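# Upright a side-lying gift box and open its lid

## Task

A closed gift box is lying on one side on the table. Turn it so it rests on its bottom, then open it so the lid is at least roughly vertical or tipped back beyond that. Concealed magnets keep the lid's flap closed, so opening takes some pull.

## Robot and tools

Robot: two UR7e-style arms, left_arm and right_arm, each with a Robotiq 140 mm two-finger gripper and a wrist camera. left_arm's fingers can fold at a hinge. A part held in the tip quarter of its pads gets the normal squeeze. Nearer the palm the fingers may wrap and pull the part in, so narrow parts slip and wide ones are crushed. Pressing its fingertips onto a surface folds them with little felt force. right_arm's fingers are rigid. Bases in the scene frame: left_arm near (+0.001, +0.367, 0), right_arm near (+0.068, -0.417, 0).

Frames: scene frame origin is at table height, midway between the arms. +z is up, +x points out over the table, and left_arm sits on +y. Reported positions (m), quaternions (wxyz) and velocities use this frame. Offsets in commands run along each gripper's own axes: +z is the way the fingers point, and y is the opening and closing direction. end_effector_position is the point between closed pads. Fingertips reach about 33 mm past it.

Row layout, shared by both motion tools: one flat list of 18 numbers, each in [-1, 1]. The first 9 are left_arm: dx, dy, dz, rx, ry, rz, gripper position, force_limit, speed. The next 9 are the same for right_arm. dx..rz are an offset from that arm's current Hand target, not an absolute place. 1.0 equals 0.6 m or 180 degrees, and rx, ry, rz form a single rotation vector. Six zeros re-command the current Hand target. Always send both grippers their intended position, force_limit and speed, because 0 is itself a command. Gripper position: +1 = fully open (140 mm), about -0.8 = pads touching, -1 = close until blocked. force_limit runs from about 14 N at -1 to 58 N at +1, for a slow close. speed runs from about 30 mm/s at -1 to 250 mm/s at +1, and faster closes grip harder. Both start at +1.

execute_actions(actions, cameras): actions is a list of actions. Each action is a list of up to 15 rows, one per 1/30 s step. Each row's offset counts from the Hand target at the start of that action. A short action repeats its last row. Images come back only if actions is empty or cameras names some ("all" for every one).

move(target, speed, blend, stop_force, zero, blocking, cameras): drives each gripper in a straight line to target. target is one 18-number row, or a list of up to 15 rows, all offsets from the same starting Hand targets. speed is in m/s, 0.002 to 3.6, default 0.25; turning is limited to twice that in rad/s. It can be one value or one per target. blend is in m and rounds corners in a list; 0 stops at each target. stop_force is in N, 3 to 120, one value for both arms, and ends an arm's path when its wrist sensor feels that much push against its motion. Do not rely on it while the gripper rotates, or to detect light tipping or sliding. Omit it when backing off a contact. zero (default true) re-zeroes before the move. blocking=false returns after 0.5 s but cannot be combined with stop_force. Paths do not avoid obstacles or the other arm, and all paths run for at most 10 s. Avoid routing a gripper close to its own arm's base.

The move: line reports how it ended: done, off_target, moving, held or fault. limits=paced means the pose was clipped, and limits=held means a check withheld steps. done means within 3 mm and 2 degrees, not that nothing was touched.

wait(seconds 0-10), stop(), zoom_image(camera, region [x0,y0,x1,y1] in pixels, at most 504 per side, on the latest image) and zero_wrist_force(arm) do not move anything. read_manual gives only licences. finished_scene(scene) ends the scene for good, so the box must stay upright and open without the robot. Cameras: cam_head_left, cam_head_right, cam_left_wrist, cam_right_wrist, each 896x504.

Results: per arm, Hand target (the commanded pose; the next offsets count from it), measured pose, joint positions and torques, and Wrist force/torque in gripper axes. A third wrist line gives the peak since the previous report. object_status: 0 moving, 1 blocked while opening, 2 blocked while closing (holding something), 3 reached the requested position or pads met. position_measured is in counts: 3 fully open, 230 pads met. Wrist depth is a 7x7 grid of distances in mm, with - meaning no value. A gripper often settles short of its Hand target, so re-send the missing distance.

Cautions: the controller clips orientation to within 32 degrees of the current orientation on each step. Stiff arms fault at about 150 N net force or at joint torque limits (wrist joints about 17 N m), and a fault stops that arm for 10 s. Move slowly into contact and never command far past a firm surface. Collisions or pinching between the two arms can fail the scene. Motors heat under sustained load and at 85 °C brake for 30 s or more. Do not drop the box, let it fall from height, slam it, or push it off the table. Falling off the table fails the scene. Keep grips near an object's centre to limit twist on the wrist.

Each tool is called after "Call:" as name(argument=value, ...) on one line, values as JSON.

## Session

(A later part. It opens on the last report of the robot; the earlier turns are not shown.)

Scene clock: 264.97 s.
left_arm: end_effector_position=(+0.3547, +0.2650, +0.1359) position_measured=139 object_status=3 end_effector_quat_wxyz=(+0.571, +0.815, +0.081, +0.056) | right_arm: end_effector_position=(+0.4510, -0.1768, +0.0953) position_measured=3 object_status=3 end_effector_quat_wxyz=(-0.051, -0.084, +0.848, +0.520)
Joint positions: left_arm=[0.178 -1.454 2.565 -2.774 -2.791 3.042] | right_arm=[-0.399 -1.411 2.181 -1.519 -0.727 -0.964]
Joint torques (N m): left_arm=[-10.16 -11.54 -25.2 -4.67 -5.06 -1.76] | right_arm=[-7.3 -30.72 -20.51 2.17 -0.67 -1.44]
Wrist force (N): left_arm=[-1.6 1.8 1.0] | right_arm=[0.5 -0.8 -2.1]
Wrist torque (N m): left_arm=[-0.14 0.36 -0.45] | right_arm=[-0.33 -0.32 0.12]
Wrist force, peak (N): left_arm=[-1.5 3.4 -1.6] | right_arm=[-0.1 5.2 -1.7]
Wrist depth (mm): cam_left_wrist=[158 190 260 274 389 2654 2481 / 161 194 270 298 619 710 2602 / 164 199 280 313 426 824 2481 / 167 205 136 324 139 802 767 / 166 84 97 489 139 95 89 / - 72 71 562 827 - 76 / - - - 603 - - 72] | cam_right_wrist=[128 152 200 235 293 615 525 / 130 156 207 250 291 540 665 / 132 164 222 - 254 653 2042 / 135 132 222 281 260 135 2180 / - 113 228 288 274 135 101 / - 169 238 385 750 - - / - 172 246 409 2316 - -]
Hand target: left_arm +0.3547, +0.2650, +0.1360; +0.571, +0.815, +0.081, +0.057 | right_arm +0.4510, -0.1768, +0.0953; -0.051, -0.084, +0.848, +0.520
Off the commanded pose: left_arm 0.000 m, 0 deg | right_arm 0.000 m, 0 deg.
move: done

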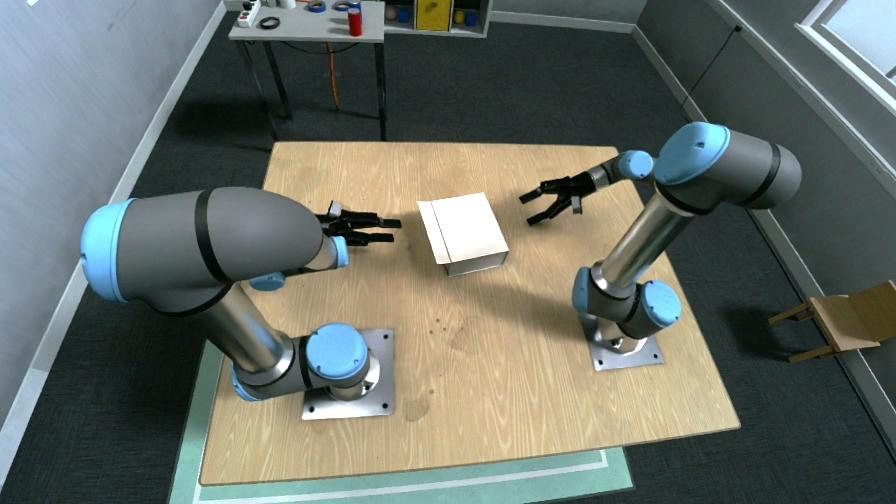

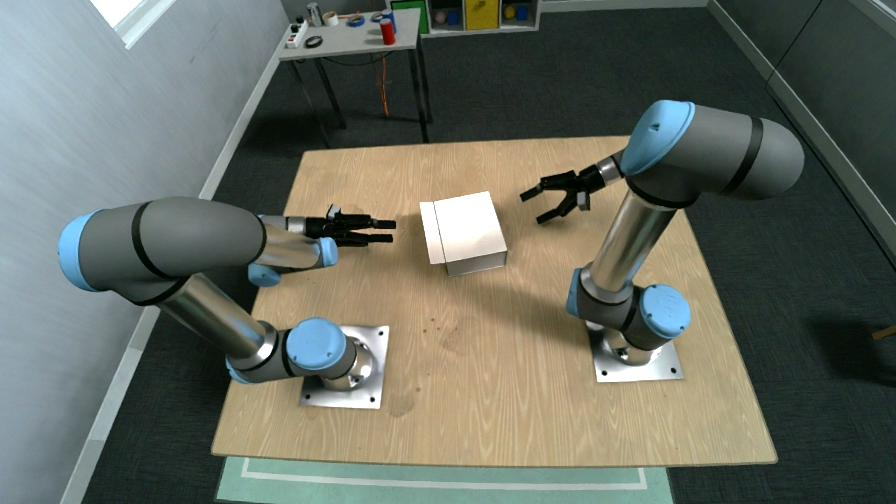

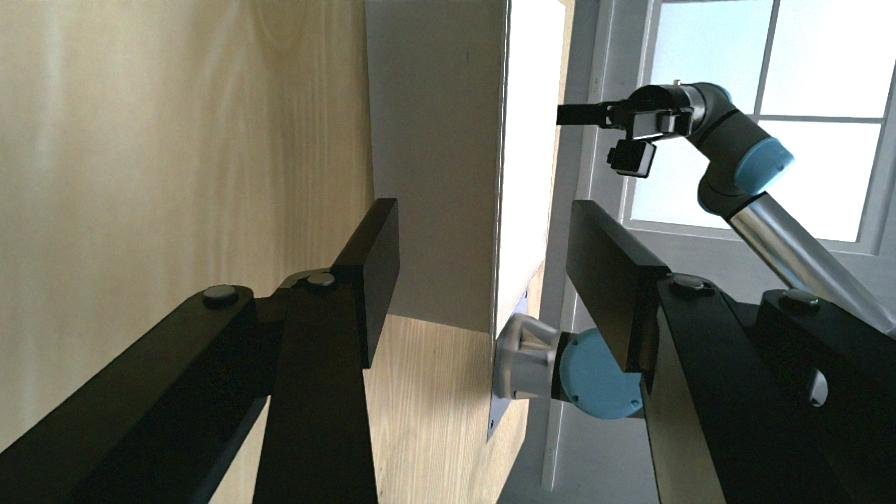

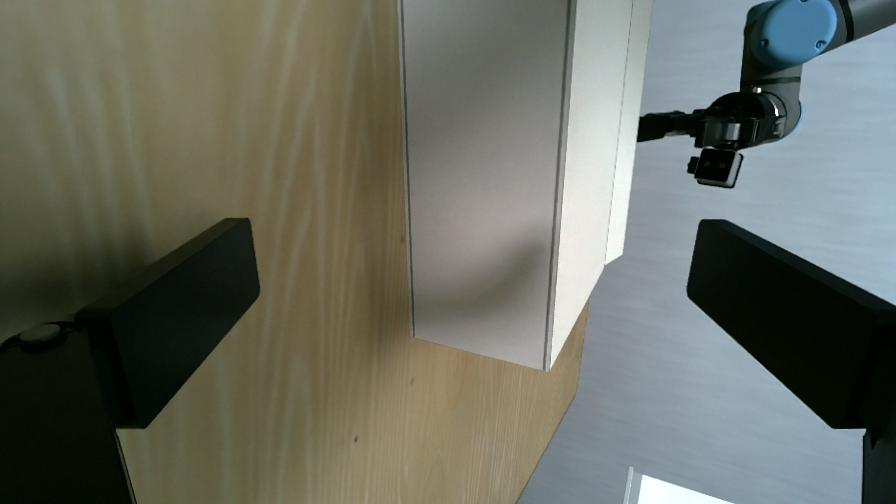

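Call:
move(target=[[0,0.0206,0.1521,0,0,0,-0.08,-0.5,0.5,0.1632,0.2032,-0.7212,0,0,0,1,0.2,-1],[0,0.0206,0.1521,0,0,0,-1,-0.3,-1,0.1632,0.2032,-0.7212,0,0,0,1,0.2,-1]], speed=0.3, cameras=["cam_left_wrist", "cam_head_left", "cam_head_right"])

Scene clock: 314.00 s.
left_arm: end_effector_position=(+0.3724, +0.1768, +0.1164) position_measured=228 object_status=0 end_effector_quat_wxyz=(+0.571, +0.815, +0.081, +0.056) | right_arm: end_effector_position=(+0.4195, -0.5202, +0.4000) position_measured=3 object_status=3 end_effector_quat_wxyz=(-0.051, -0.084, +0.848, +0.520)
Joint positions: left_arm=[-0.107 -1.133 2.59 -3.739 -2.673 2.373] | right_arm=[-1.008 -1.335 1.201 -0.367 -1.23 -1.39]
Joint torques (N m): left_arm=[7.73 -35.42 3.64 -5.26 -3.93 -1.75] | right_arm=[-8.65 -26.47 -31.27 3.58 -1.62 -1.34]
Wrist force (N): left_arm=[-1.4 2.4 0.3] | right_arm=[0.8 -0.6 -1.7]
Wrist torque (N m): left_arm=[-0.23 0.40 -0.38] | right_arm=[-0.29 -0.37 0.11]
Wrist force, peak (N): left_arm=[-1.8 1.7 2.1] | right_arm=[1.7 0.4 -5.0]
Wrist depth (mm): cam_left_wrist=[141 168 213 196 2681 2681 2435 / 143 172 221 209 332 2654 2504 / 146 177 231 219 321 2681 812 / 148 180 243 137 3016 2949 2602 / 151 179 84 92 89 612 599 / 149 - 71 - 71 73 565 / - - - - - - -] | cam_right_wrist=[378 460 609 917 1025 1009 - / 388 471 607 885 943 885 2109 / 395 485 625 765 957 2316 2494 / 400 132 681 1090 - 135 - / - 113 699 1113 - 126 101 / - 525 723 1118 - 2518 - / - 536 791 3242 - 2568 -]
Hand target: left_arm +0.3724, +0.1768, +0.1164; +0.571, +0.815, +0.081, +0.057 | right_arm +0.4195, -0.5202, +0.4000; -0.051, -0.084, +0.848, +0.520
Off the commanded pose: left_arm 0.000 m, 0 deg | right_arm 0.000 m, 0 deg.
move: done
Images, in order (width x height): cam_head_left 896x504, cam_head_right 896x504, cam_left_wrist 896x504.

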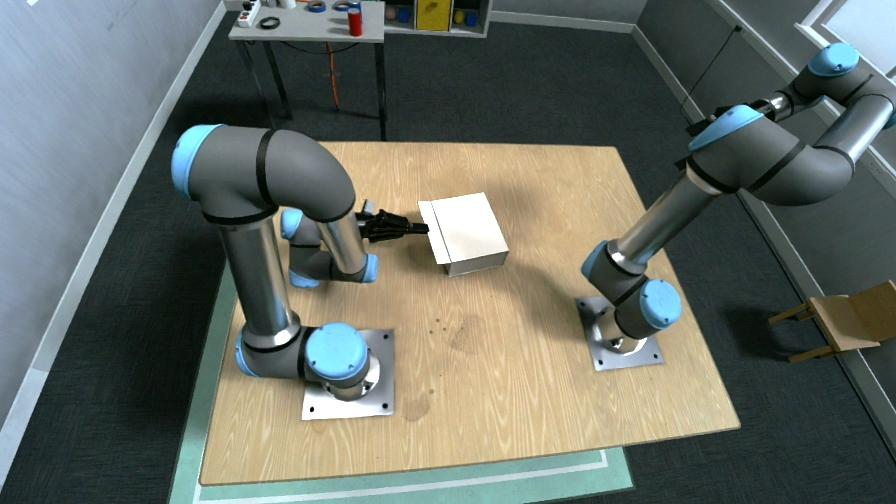

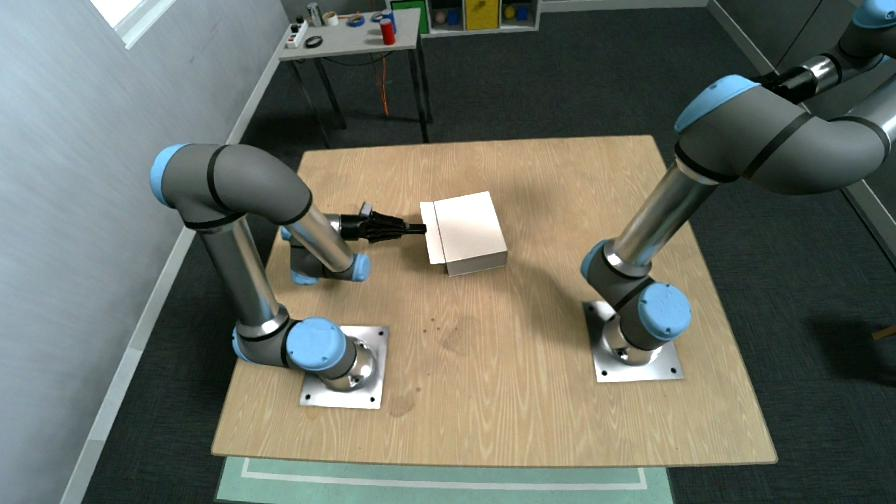

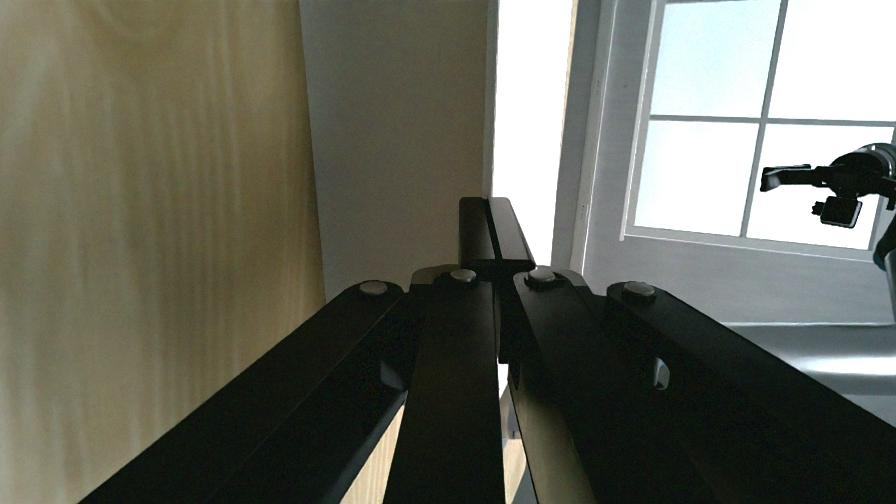

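Call:
move(target=[[0,0.0807,-0.0178,0,0,0,-1,-0.3,-1,0,0,0,0,0,0,1,0.2,-1],[0,0.1633,-0.0142,0,0,0,-1,-0.3,-1,0,0,0,0,0,0,1,0.2,-1],[0,0.2422,0.0103,0,0,0,-1,-0.3,-1,0,0,0,0,0,0,1,0.2,-1],[0,0.3118,0.055,0,0,0,-1,-0.3,-1,0,0,0,0,0,0,1,0.2,-1],[0,0.3797,0.1167,0.0344,0,0,-1,-0.3,-1,0,0,0,0,0,0,1,0.2,-1]], speed=0.12, blend=[0.008, 0.008, 0.008, 0.008, 0], cameras=["cam_left_wrist", "cam_head_left", "cam_head_right"])

Scene clock: 329.37 s.
left_arm: end_effector_position=(+0.4007, +0.0359, +0.3066) position_measured=228 object_status=2 end_effector_quat_wxyz=(+0.526, +0.845, +0.084, +0.052) | right_arm: end_effector_position=(+0.4195, -0.5202, +0.4000) position_measured=3 object_status=3 end_effector_quat_wxyz=(-0.051, -0.084, +0.848, +0.520)
Joint positions: left_arm=[-0.542 -1.71 2.307 -3.116 -2.284 2.009] | right_arm=[-1.008 -1.335 1.201 -0.367 -1.23 -1.39]
Joint torques (N m): left_arm=[-10.04 -4.78 -29.99 -0.6 0.97 1.23] | right_arm=[-8.68 -26.48 -31.33 3.68 -1.41 -1.34]
Wrist force (N): left_arm=[-1.0 0.0 2.3] | right_arm=[0.5 -0.3 -1.8]
Wrist torque (N m): left_arm=[-0.08 0.25 -0.45] | right_arm=[-0.24 -0.32 0.11]
Wrist force, peak (N): left_arm=[-1.5 2.0 3.2] | right_arm=[0.8 -0.7 -2.2]
Wrist depth (mm): cam_left_wrist=[300 310 253 211 2602 2435 2269 / 308 330 269 217 2288 2458 2090 / 314 344 287 227 2528 2481 704 / 319 366 297 124 2681 2552 819 / 320 360 84 92 89 2577 2349 / 287 - 71 - 71 76 438 / - - - - - - -] | cam_right_wrist=[378 461 607 910 1025 779 940 / 385 471 634 660 1108 791 - / 395 485 647 665 694 750 2144 / 399 132 672 719 2759 135 2217 / - 113 701 1118 - 126 101 / - 523 725 1174 - - - / - 535 793 3603 2702 2568 -]
Hand target: left_arm +0.4008, +0.0359, +0.3065; +0.526, +0.845, +0.084, +0.052 | right_arm +0.4195, -0.5202, +0.4000; -0.051, -0.084, +0.848, +0.520
Off the commanded pose: left_arm 0.000 m, 0 deg | right_arm 0.000 m, 0 deg.
move: done
Images, in order (width x height): cam_head_left 896x504, cam_head_right 896x504, cam_left_wrist 896x504.

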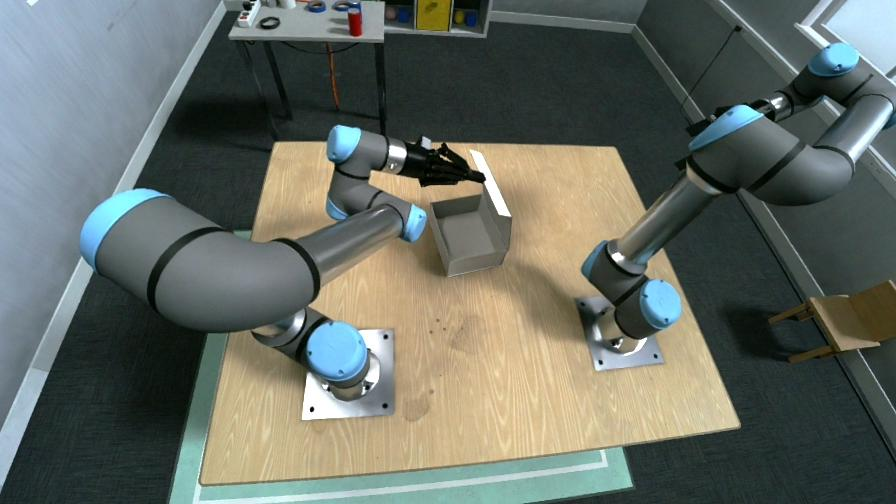

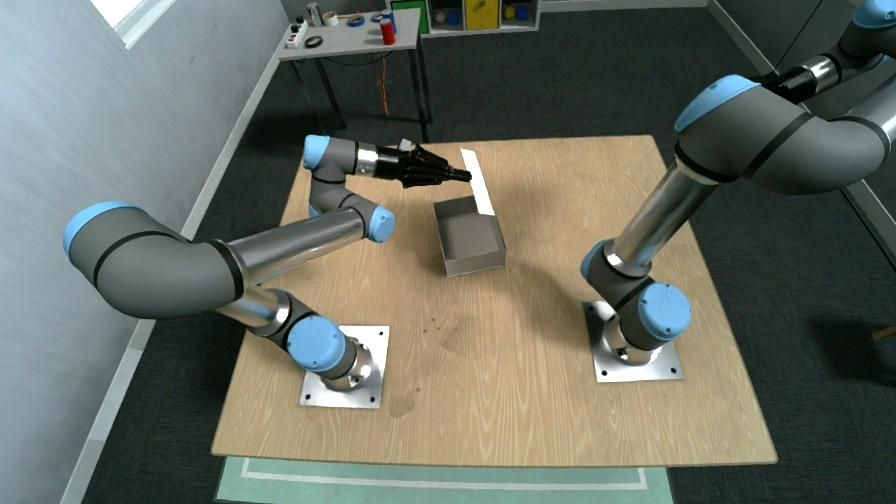

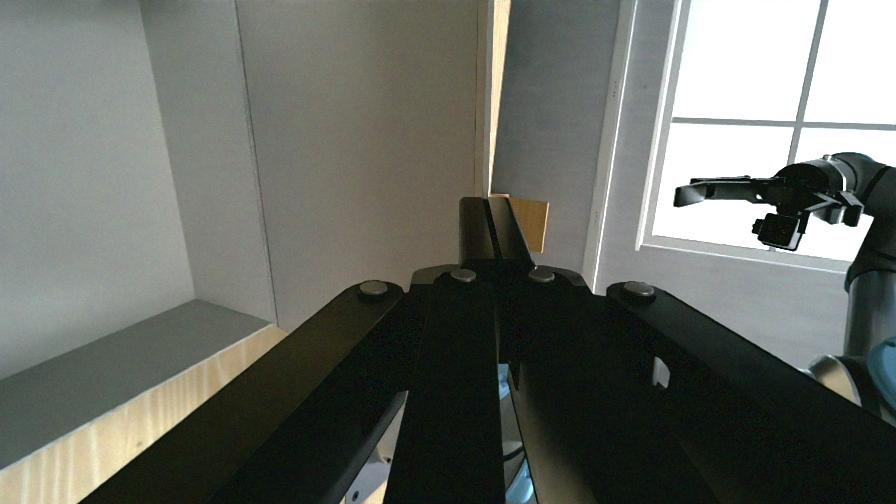

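Call:
move(target=[[0,0.0582,0.0695,0.0344,0,0,-1,-0.3,-1,0,0,0,0,0,0,1,0.2,-1],[0,0.0967,0.1498,0.0689,0,0,-1,-0.3,-1,0,0,0,0,0,0,1,0.2,-1],[0,0.1138,0.2355,0.1033,0,0,-1,-0.3,-1,0,0,0,0,0,0,1,0.2,-1],[0,0.1092,0.3212,0.1378,0,0,-1,-0.3,-1,0,0,0,0,0,0,1,0.2,-1],[0,0.0833,0.401,0.1722,0,0,-1,-0.3,-1,0,0,0,0,0,0,1,0.2,-1],[0,0.0388,0.4698,0.2067,0,0,-1,-0.3,-1,0,0,0,0,0,0,1,0.2,-1],[0,-0.0203,0.5238,0.2417,0,0,-1,-0.3,-1,0,0,0,0,0,0,1,0.2,-1],[0,-0.0758,0.5535,0.2689,0,0,-1,-0.3,-1,0,0,0,0,0,0,1,0.2,-1],[0,-0.1192,0.5613,0.2689,0,0,-1,-0.3,-1,0,0,0,0,0,0,1,0.2,-1]], speed=0.15, blend=[0.008, 0.008, 0.008, 0.008, 0.008, 0.008, 0.008, 0.005, 0], cameras=["cam_left_wrist", "cam_head_left"])

Call:
move(target=[0,-0.0432,0.0497,0,0,0,-1,-0.3,-1,0,0,0,0,0,0,1,0.2,-1], speed=0.015, stop_force=4, cameras=["cam_left_wrist", "cam_head_left", "cam_head_right"])

Scene clock: 361.57 s.
left_arm: end_effector_position=(+0.4540, -0.2295, +0.0936) position_measured=228 object_status=2 end_effector_quat_wxyz=(+0.133, +0.986, +0.098, +0.013) | right_arm: end_effector_position=(+0.4195, -0.5202, +0.4000) position_measured=3 object_status=3 end_effector_quat_wxyz=(-0.051, -0.084, +0.848, +0.520)
Joint positions: left_arm=[-1.052 -1.054 1.484 -2.258 -1.652 1.867] | right_arm=[-1.008 -1.335 1.201 -0.367 -1.23 -1.39]
Joint torques (N m): left_arm=[-8.08 -58.05 -16.94 -3.73 1.31 -1.69] | right_arm=[-8.93 -26.34 -31.21 3.29 -1.51 -1.3]
Wrist force (N): left_arm=[-0.9 0.8 0.8] | right_arm=[0.7 -0.2 -1.6]
Wrist torque (N m): left_arm=[-0.03 0.10 -0.16] | right_arm=[-0.21 -0.37 0.11]
Wrist force, peak (N): left_arm=[-1.0 3.7 0.1] | right_arm=[0.9 -0.4 -2.3]
Wrist depth (mm): cam_left_wrist=[121 132 152 178 218 234 249 / 124 136 158 185 229 246 266 / 128 142 166 190 241 260 281 / 133 150 170 136 253 276 298 / 137 152 89 92 89 290 321 / 141 - 71 - 71 76 350 / - - - - - - -] | cam_right_wrist=[379 460 612 913 968 522 660 / 387 472 594 1029 488 731 2042 / 394 481 547 674 500 - - / 398 132 616 487 462 140 - / - 113 701 1090 - 135 101 / - 524 727 1038 2424 2594 - / - 535 784 3052 2819 2518 -]
Hand target: left_arm +0.4539, -0.2295, +0.0936; +0.133, +0.986, +0.098, +0.013 | right_arm +0.4195, -0.5202, +0.4000; -0.051, -0.084, +0.848, +0.520
Off the commanded pose: left_arm 0.000 m, 0 deg | right_arm 0.000 m, 0 deg.
move: done
Images, in order (width x height): cam_head_left 896x504, cam_left_wrist 896x504.

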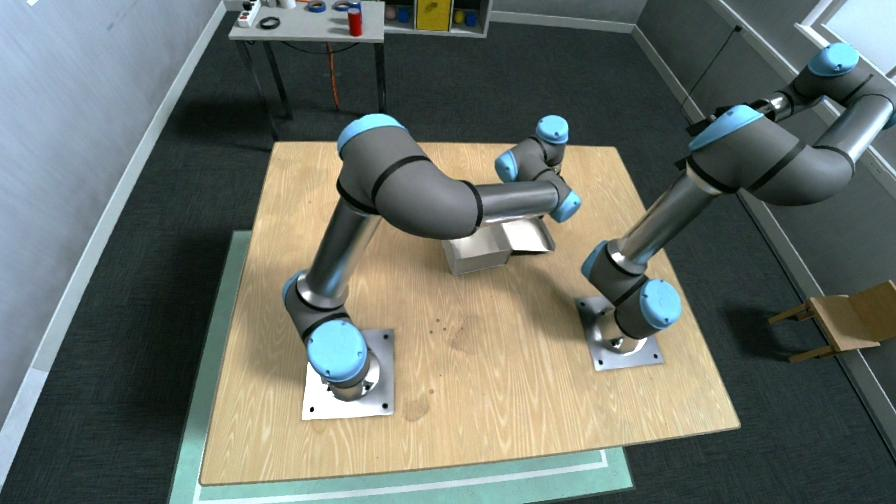

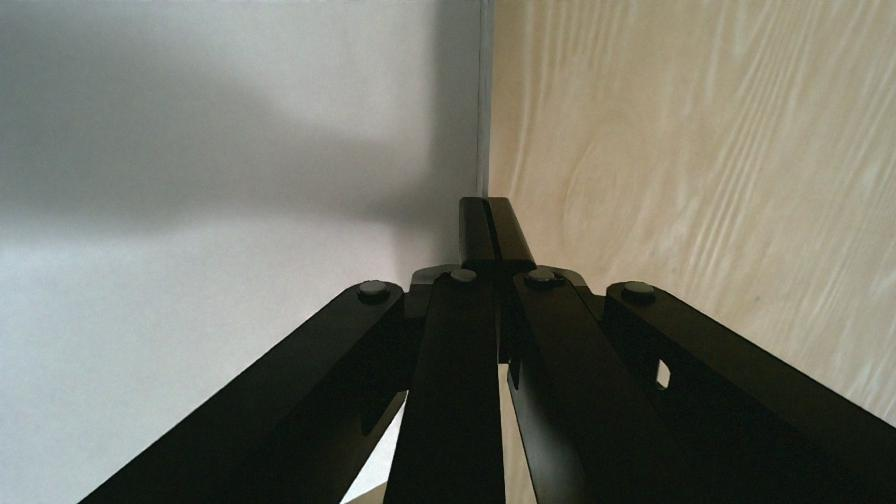

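Scene clock: 364.07 s.
left_arm: end_effector_position=(+0.4522, -0.2208, +0.0751) position_measured=228 object_status=2 end_effector_quat_wxyz=(+0.133, +0.986, +0.098, +0.013) | right_arm: end_effector_position=(+0.4195, -0.5202, +0.4000) position_measured=3 object_status=3 end_effector_quat_wxyz=(-0.051, -0.084, +0.848, +0.520)
Joint positions: left_arm=[-1.048 -1.051 1.533 -2.308 -1.653 1.871] | right_arm=[-1.008 -1.335 1.201 -0.367 -1.23 -1.39]
Joint torques (N m): left_arm=[-10.93 -51.04 -35.5 -1.93 0.58 -1.74] | right_arm=[-9.33 -27.13 -31.37 3.28 -1.53 -1.2]
Wrist force (N): left_arm=[-0.3 0.0 -1.7] | right_arm=[0.8 -0.4 -2.3]
Wrist torque (N m): left_arm=[-0.06 0.06 -0.08] | right_arm=[-0.24 -0.38 0.11]
Wrist force, peak (N): left_arm=[-1.6 0.0 -16.0] | right_arm=[0.8 -0.4 -2.3]
Wrist depth (mm): cam_left_wrist=[109 120 146 176 199 212 227 / 113 124 151 182 211 224 242 / 117 128 156 186 221 237 257 / 120 132 164 124 231 254 273 / 124 137 89 91 89 265 294 / 127 - 71 - 71 76 320 / - - - - - - -] | cam_right_wrist=[377 461 613 913 488 542 657 / 388 472 594 1042 497 733 2059 / 393 482 568 873 521 - - / 397 132 642 506 467 135 2255 / - 113 703 1085 - 135 101 / - 526 731 1090 3283 2424 - / - 532 793 2882 2470 2568 -]
Hand target: left_arm +0.4522, -0.2208, +0.0752; +0.133, +0.986, +0.098, +0.013 (not the last commanded pose) | right_arm +0.4195, -0.5202, +0.4000; -0.051, -0.084, +0.848, +0.520
Off the commanded pose: left_arm 0.019 m, 0 deg | right_arm 0.000 m, 0 deg.
move: contact (left_arm)
Images, in order (width x height): cam_head_left 896x504, cam_head_right 896x504, cam_left_wrist 896x504.

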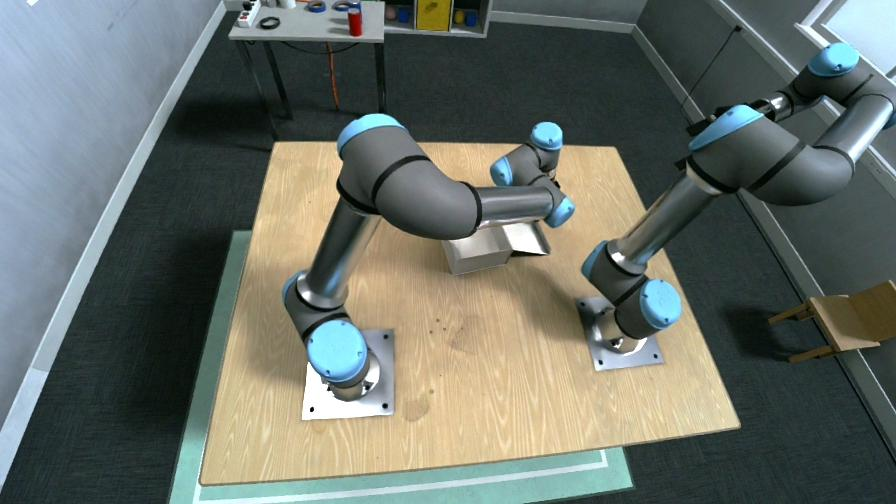

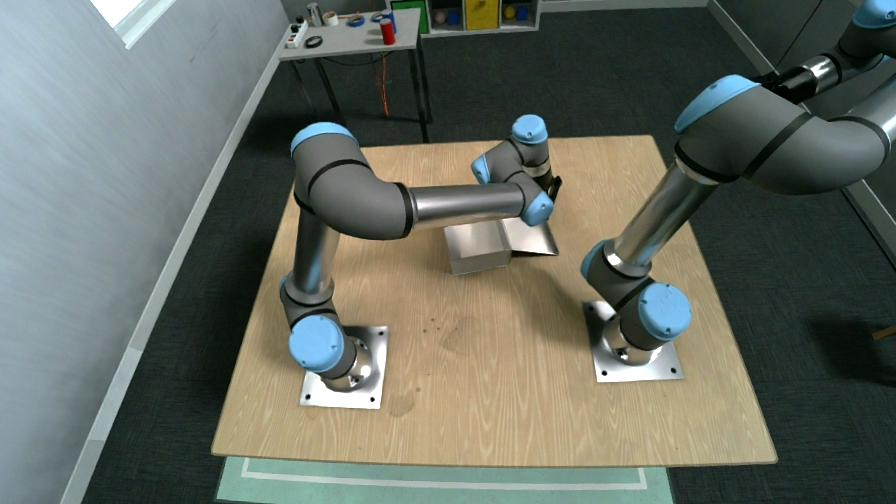

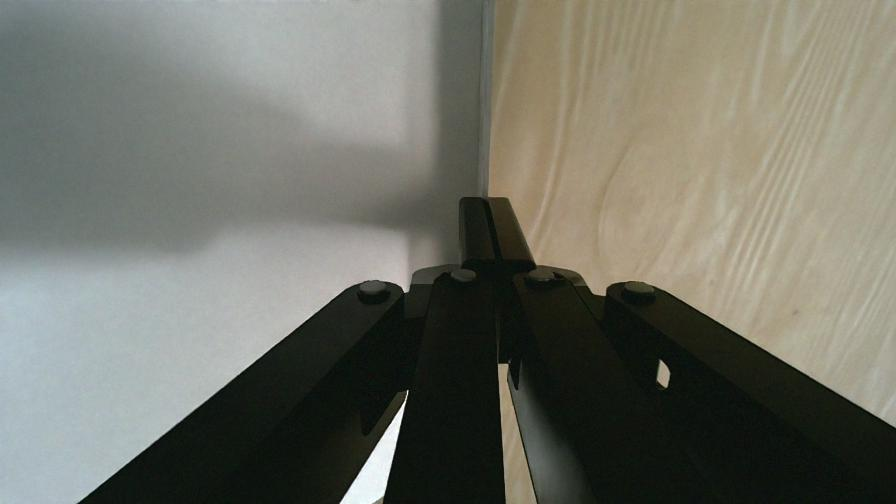

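Call:
move(target=[[0,0,0,0,0,0,-0.55,-0.3,-1,0,0,0,0,0,0,1,0.2,-1],[0,0,-0.2,0,0,0,-0.55,-0.3,-1,0,0,0,0,0,0,1,0.2,-1]], speed=0.15, cameras=["cam_left_wrist", "cam_head_left", "cam_head_right"])

Scene clock: 370.10 s.
left_arm: end_effector_position=(+0.4460, -0.1896, +0.1909) position_measured=199 object_status=3 end_effector_quat_wxyz=(+0.133, +0.986, +0.098, +0.013) | right_arm: end_effector_position=(+0.4195, -0.5202, +0.4000) position_measured=3 object_status=3 end_effector_quat_wxyz=(-0.051, -0.084, +0.848, +0.520)
Joint positions: left_arm=[-1.032 -1.211 1.454 -2.07 -1.656 1.886] | right_arm=[-1.008 -1.335 1.201 -0.367 -1.23 -1.39]
Joint torques (N m): left_arm=[-9.57 -38.88 -18.98 -3.86 -0.93 -1.64] | right_arm=[-9.51 -27 -30.88 3.22 -1.53 -1.1]
Wrist force (N): left_arm=[-0.9 0.4 0.5] | right_arm=[0.8 -0.3 -2.1]
Wrist torque (N m): left_arm=[-0.06 0.09 -0.26] | right_arm=[-0.22 -0.39 0.11]
Wrist force, peak (N): left_arm=[-0.8 0.3 2.4] | right_arm=[0.9 -0.4 -2.4]
Wrist depth (mm): cam_left_wrist=[252 196 229 284 317 339 364 / 262 207 243 298 333 357 385 / 274 219 254 311 350 376 410 / 286 231 256 138 150 399 437 / 300 303 95 95 89 92 463 / - - - 399 - 78 499 / - - - - - - -] | cam_right_wrist=[379 460 612 907 1033 440 599 / 387 471 606 1017 1195 477 2011 / 395 482 618 865 2702 489 2126 / 399 132 633 867 463 140 438 / - 113 703 1085 2730 135 101 / - 523 727 1090 - - - / - 533 791 3088 2914 2594 -]
Hand target: left_arm +0.4460, -0.1896, +0.1909; +0.133, +0.986, +0.098, +0.013 | right_arm +0.4195, -0.5202, +0.4000; -0.051, -0.084, +0.848, +0.520
Off the commanded pose: left_arm 0.000 m, 0 deg | right_arm 0.000 m, 0 deg.
move: done
Images, in order (width x height): cam_head_left 896x504, cam_head_right 896x504, cam_left_wrist 896x504.

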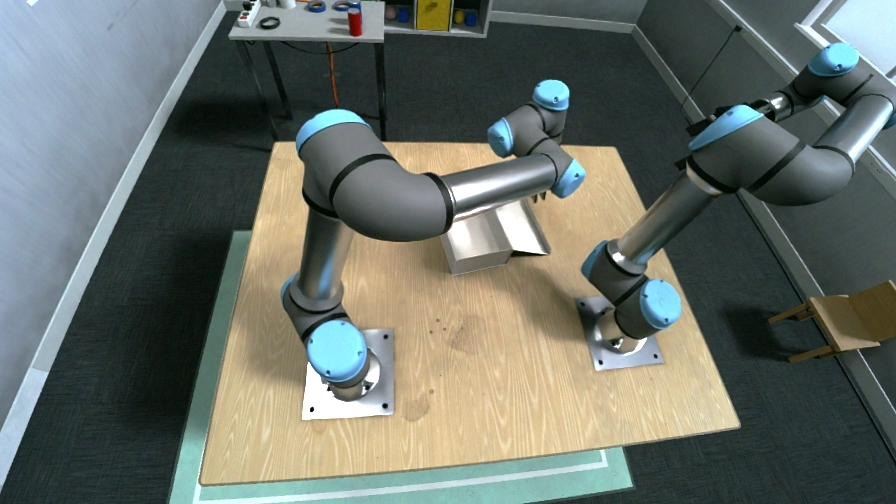

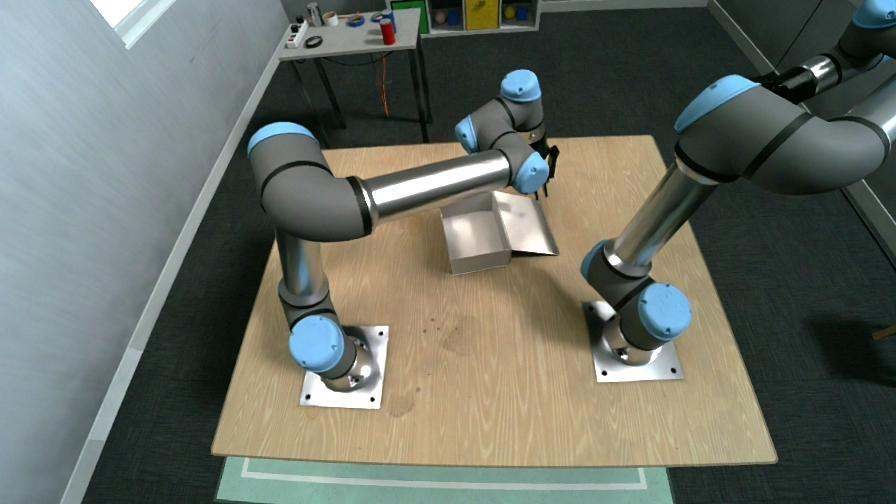

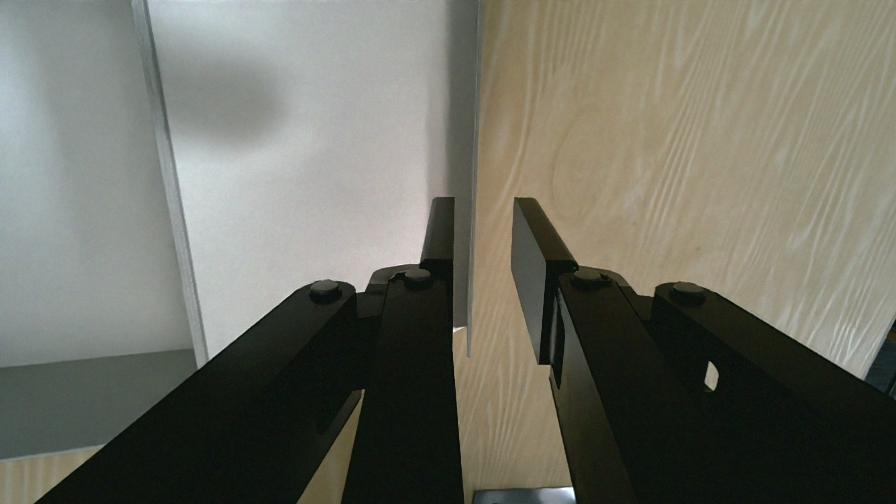

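The box is on its base, and the lid is open and resting back on the table.

Call:
finished_scene(scene=2)

The scene is finished: the task was done.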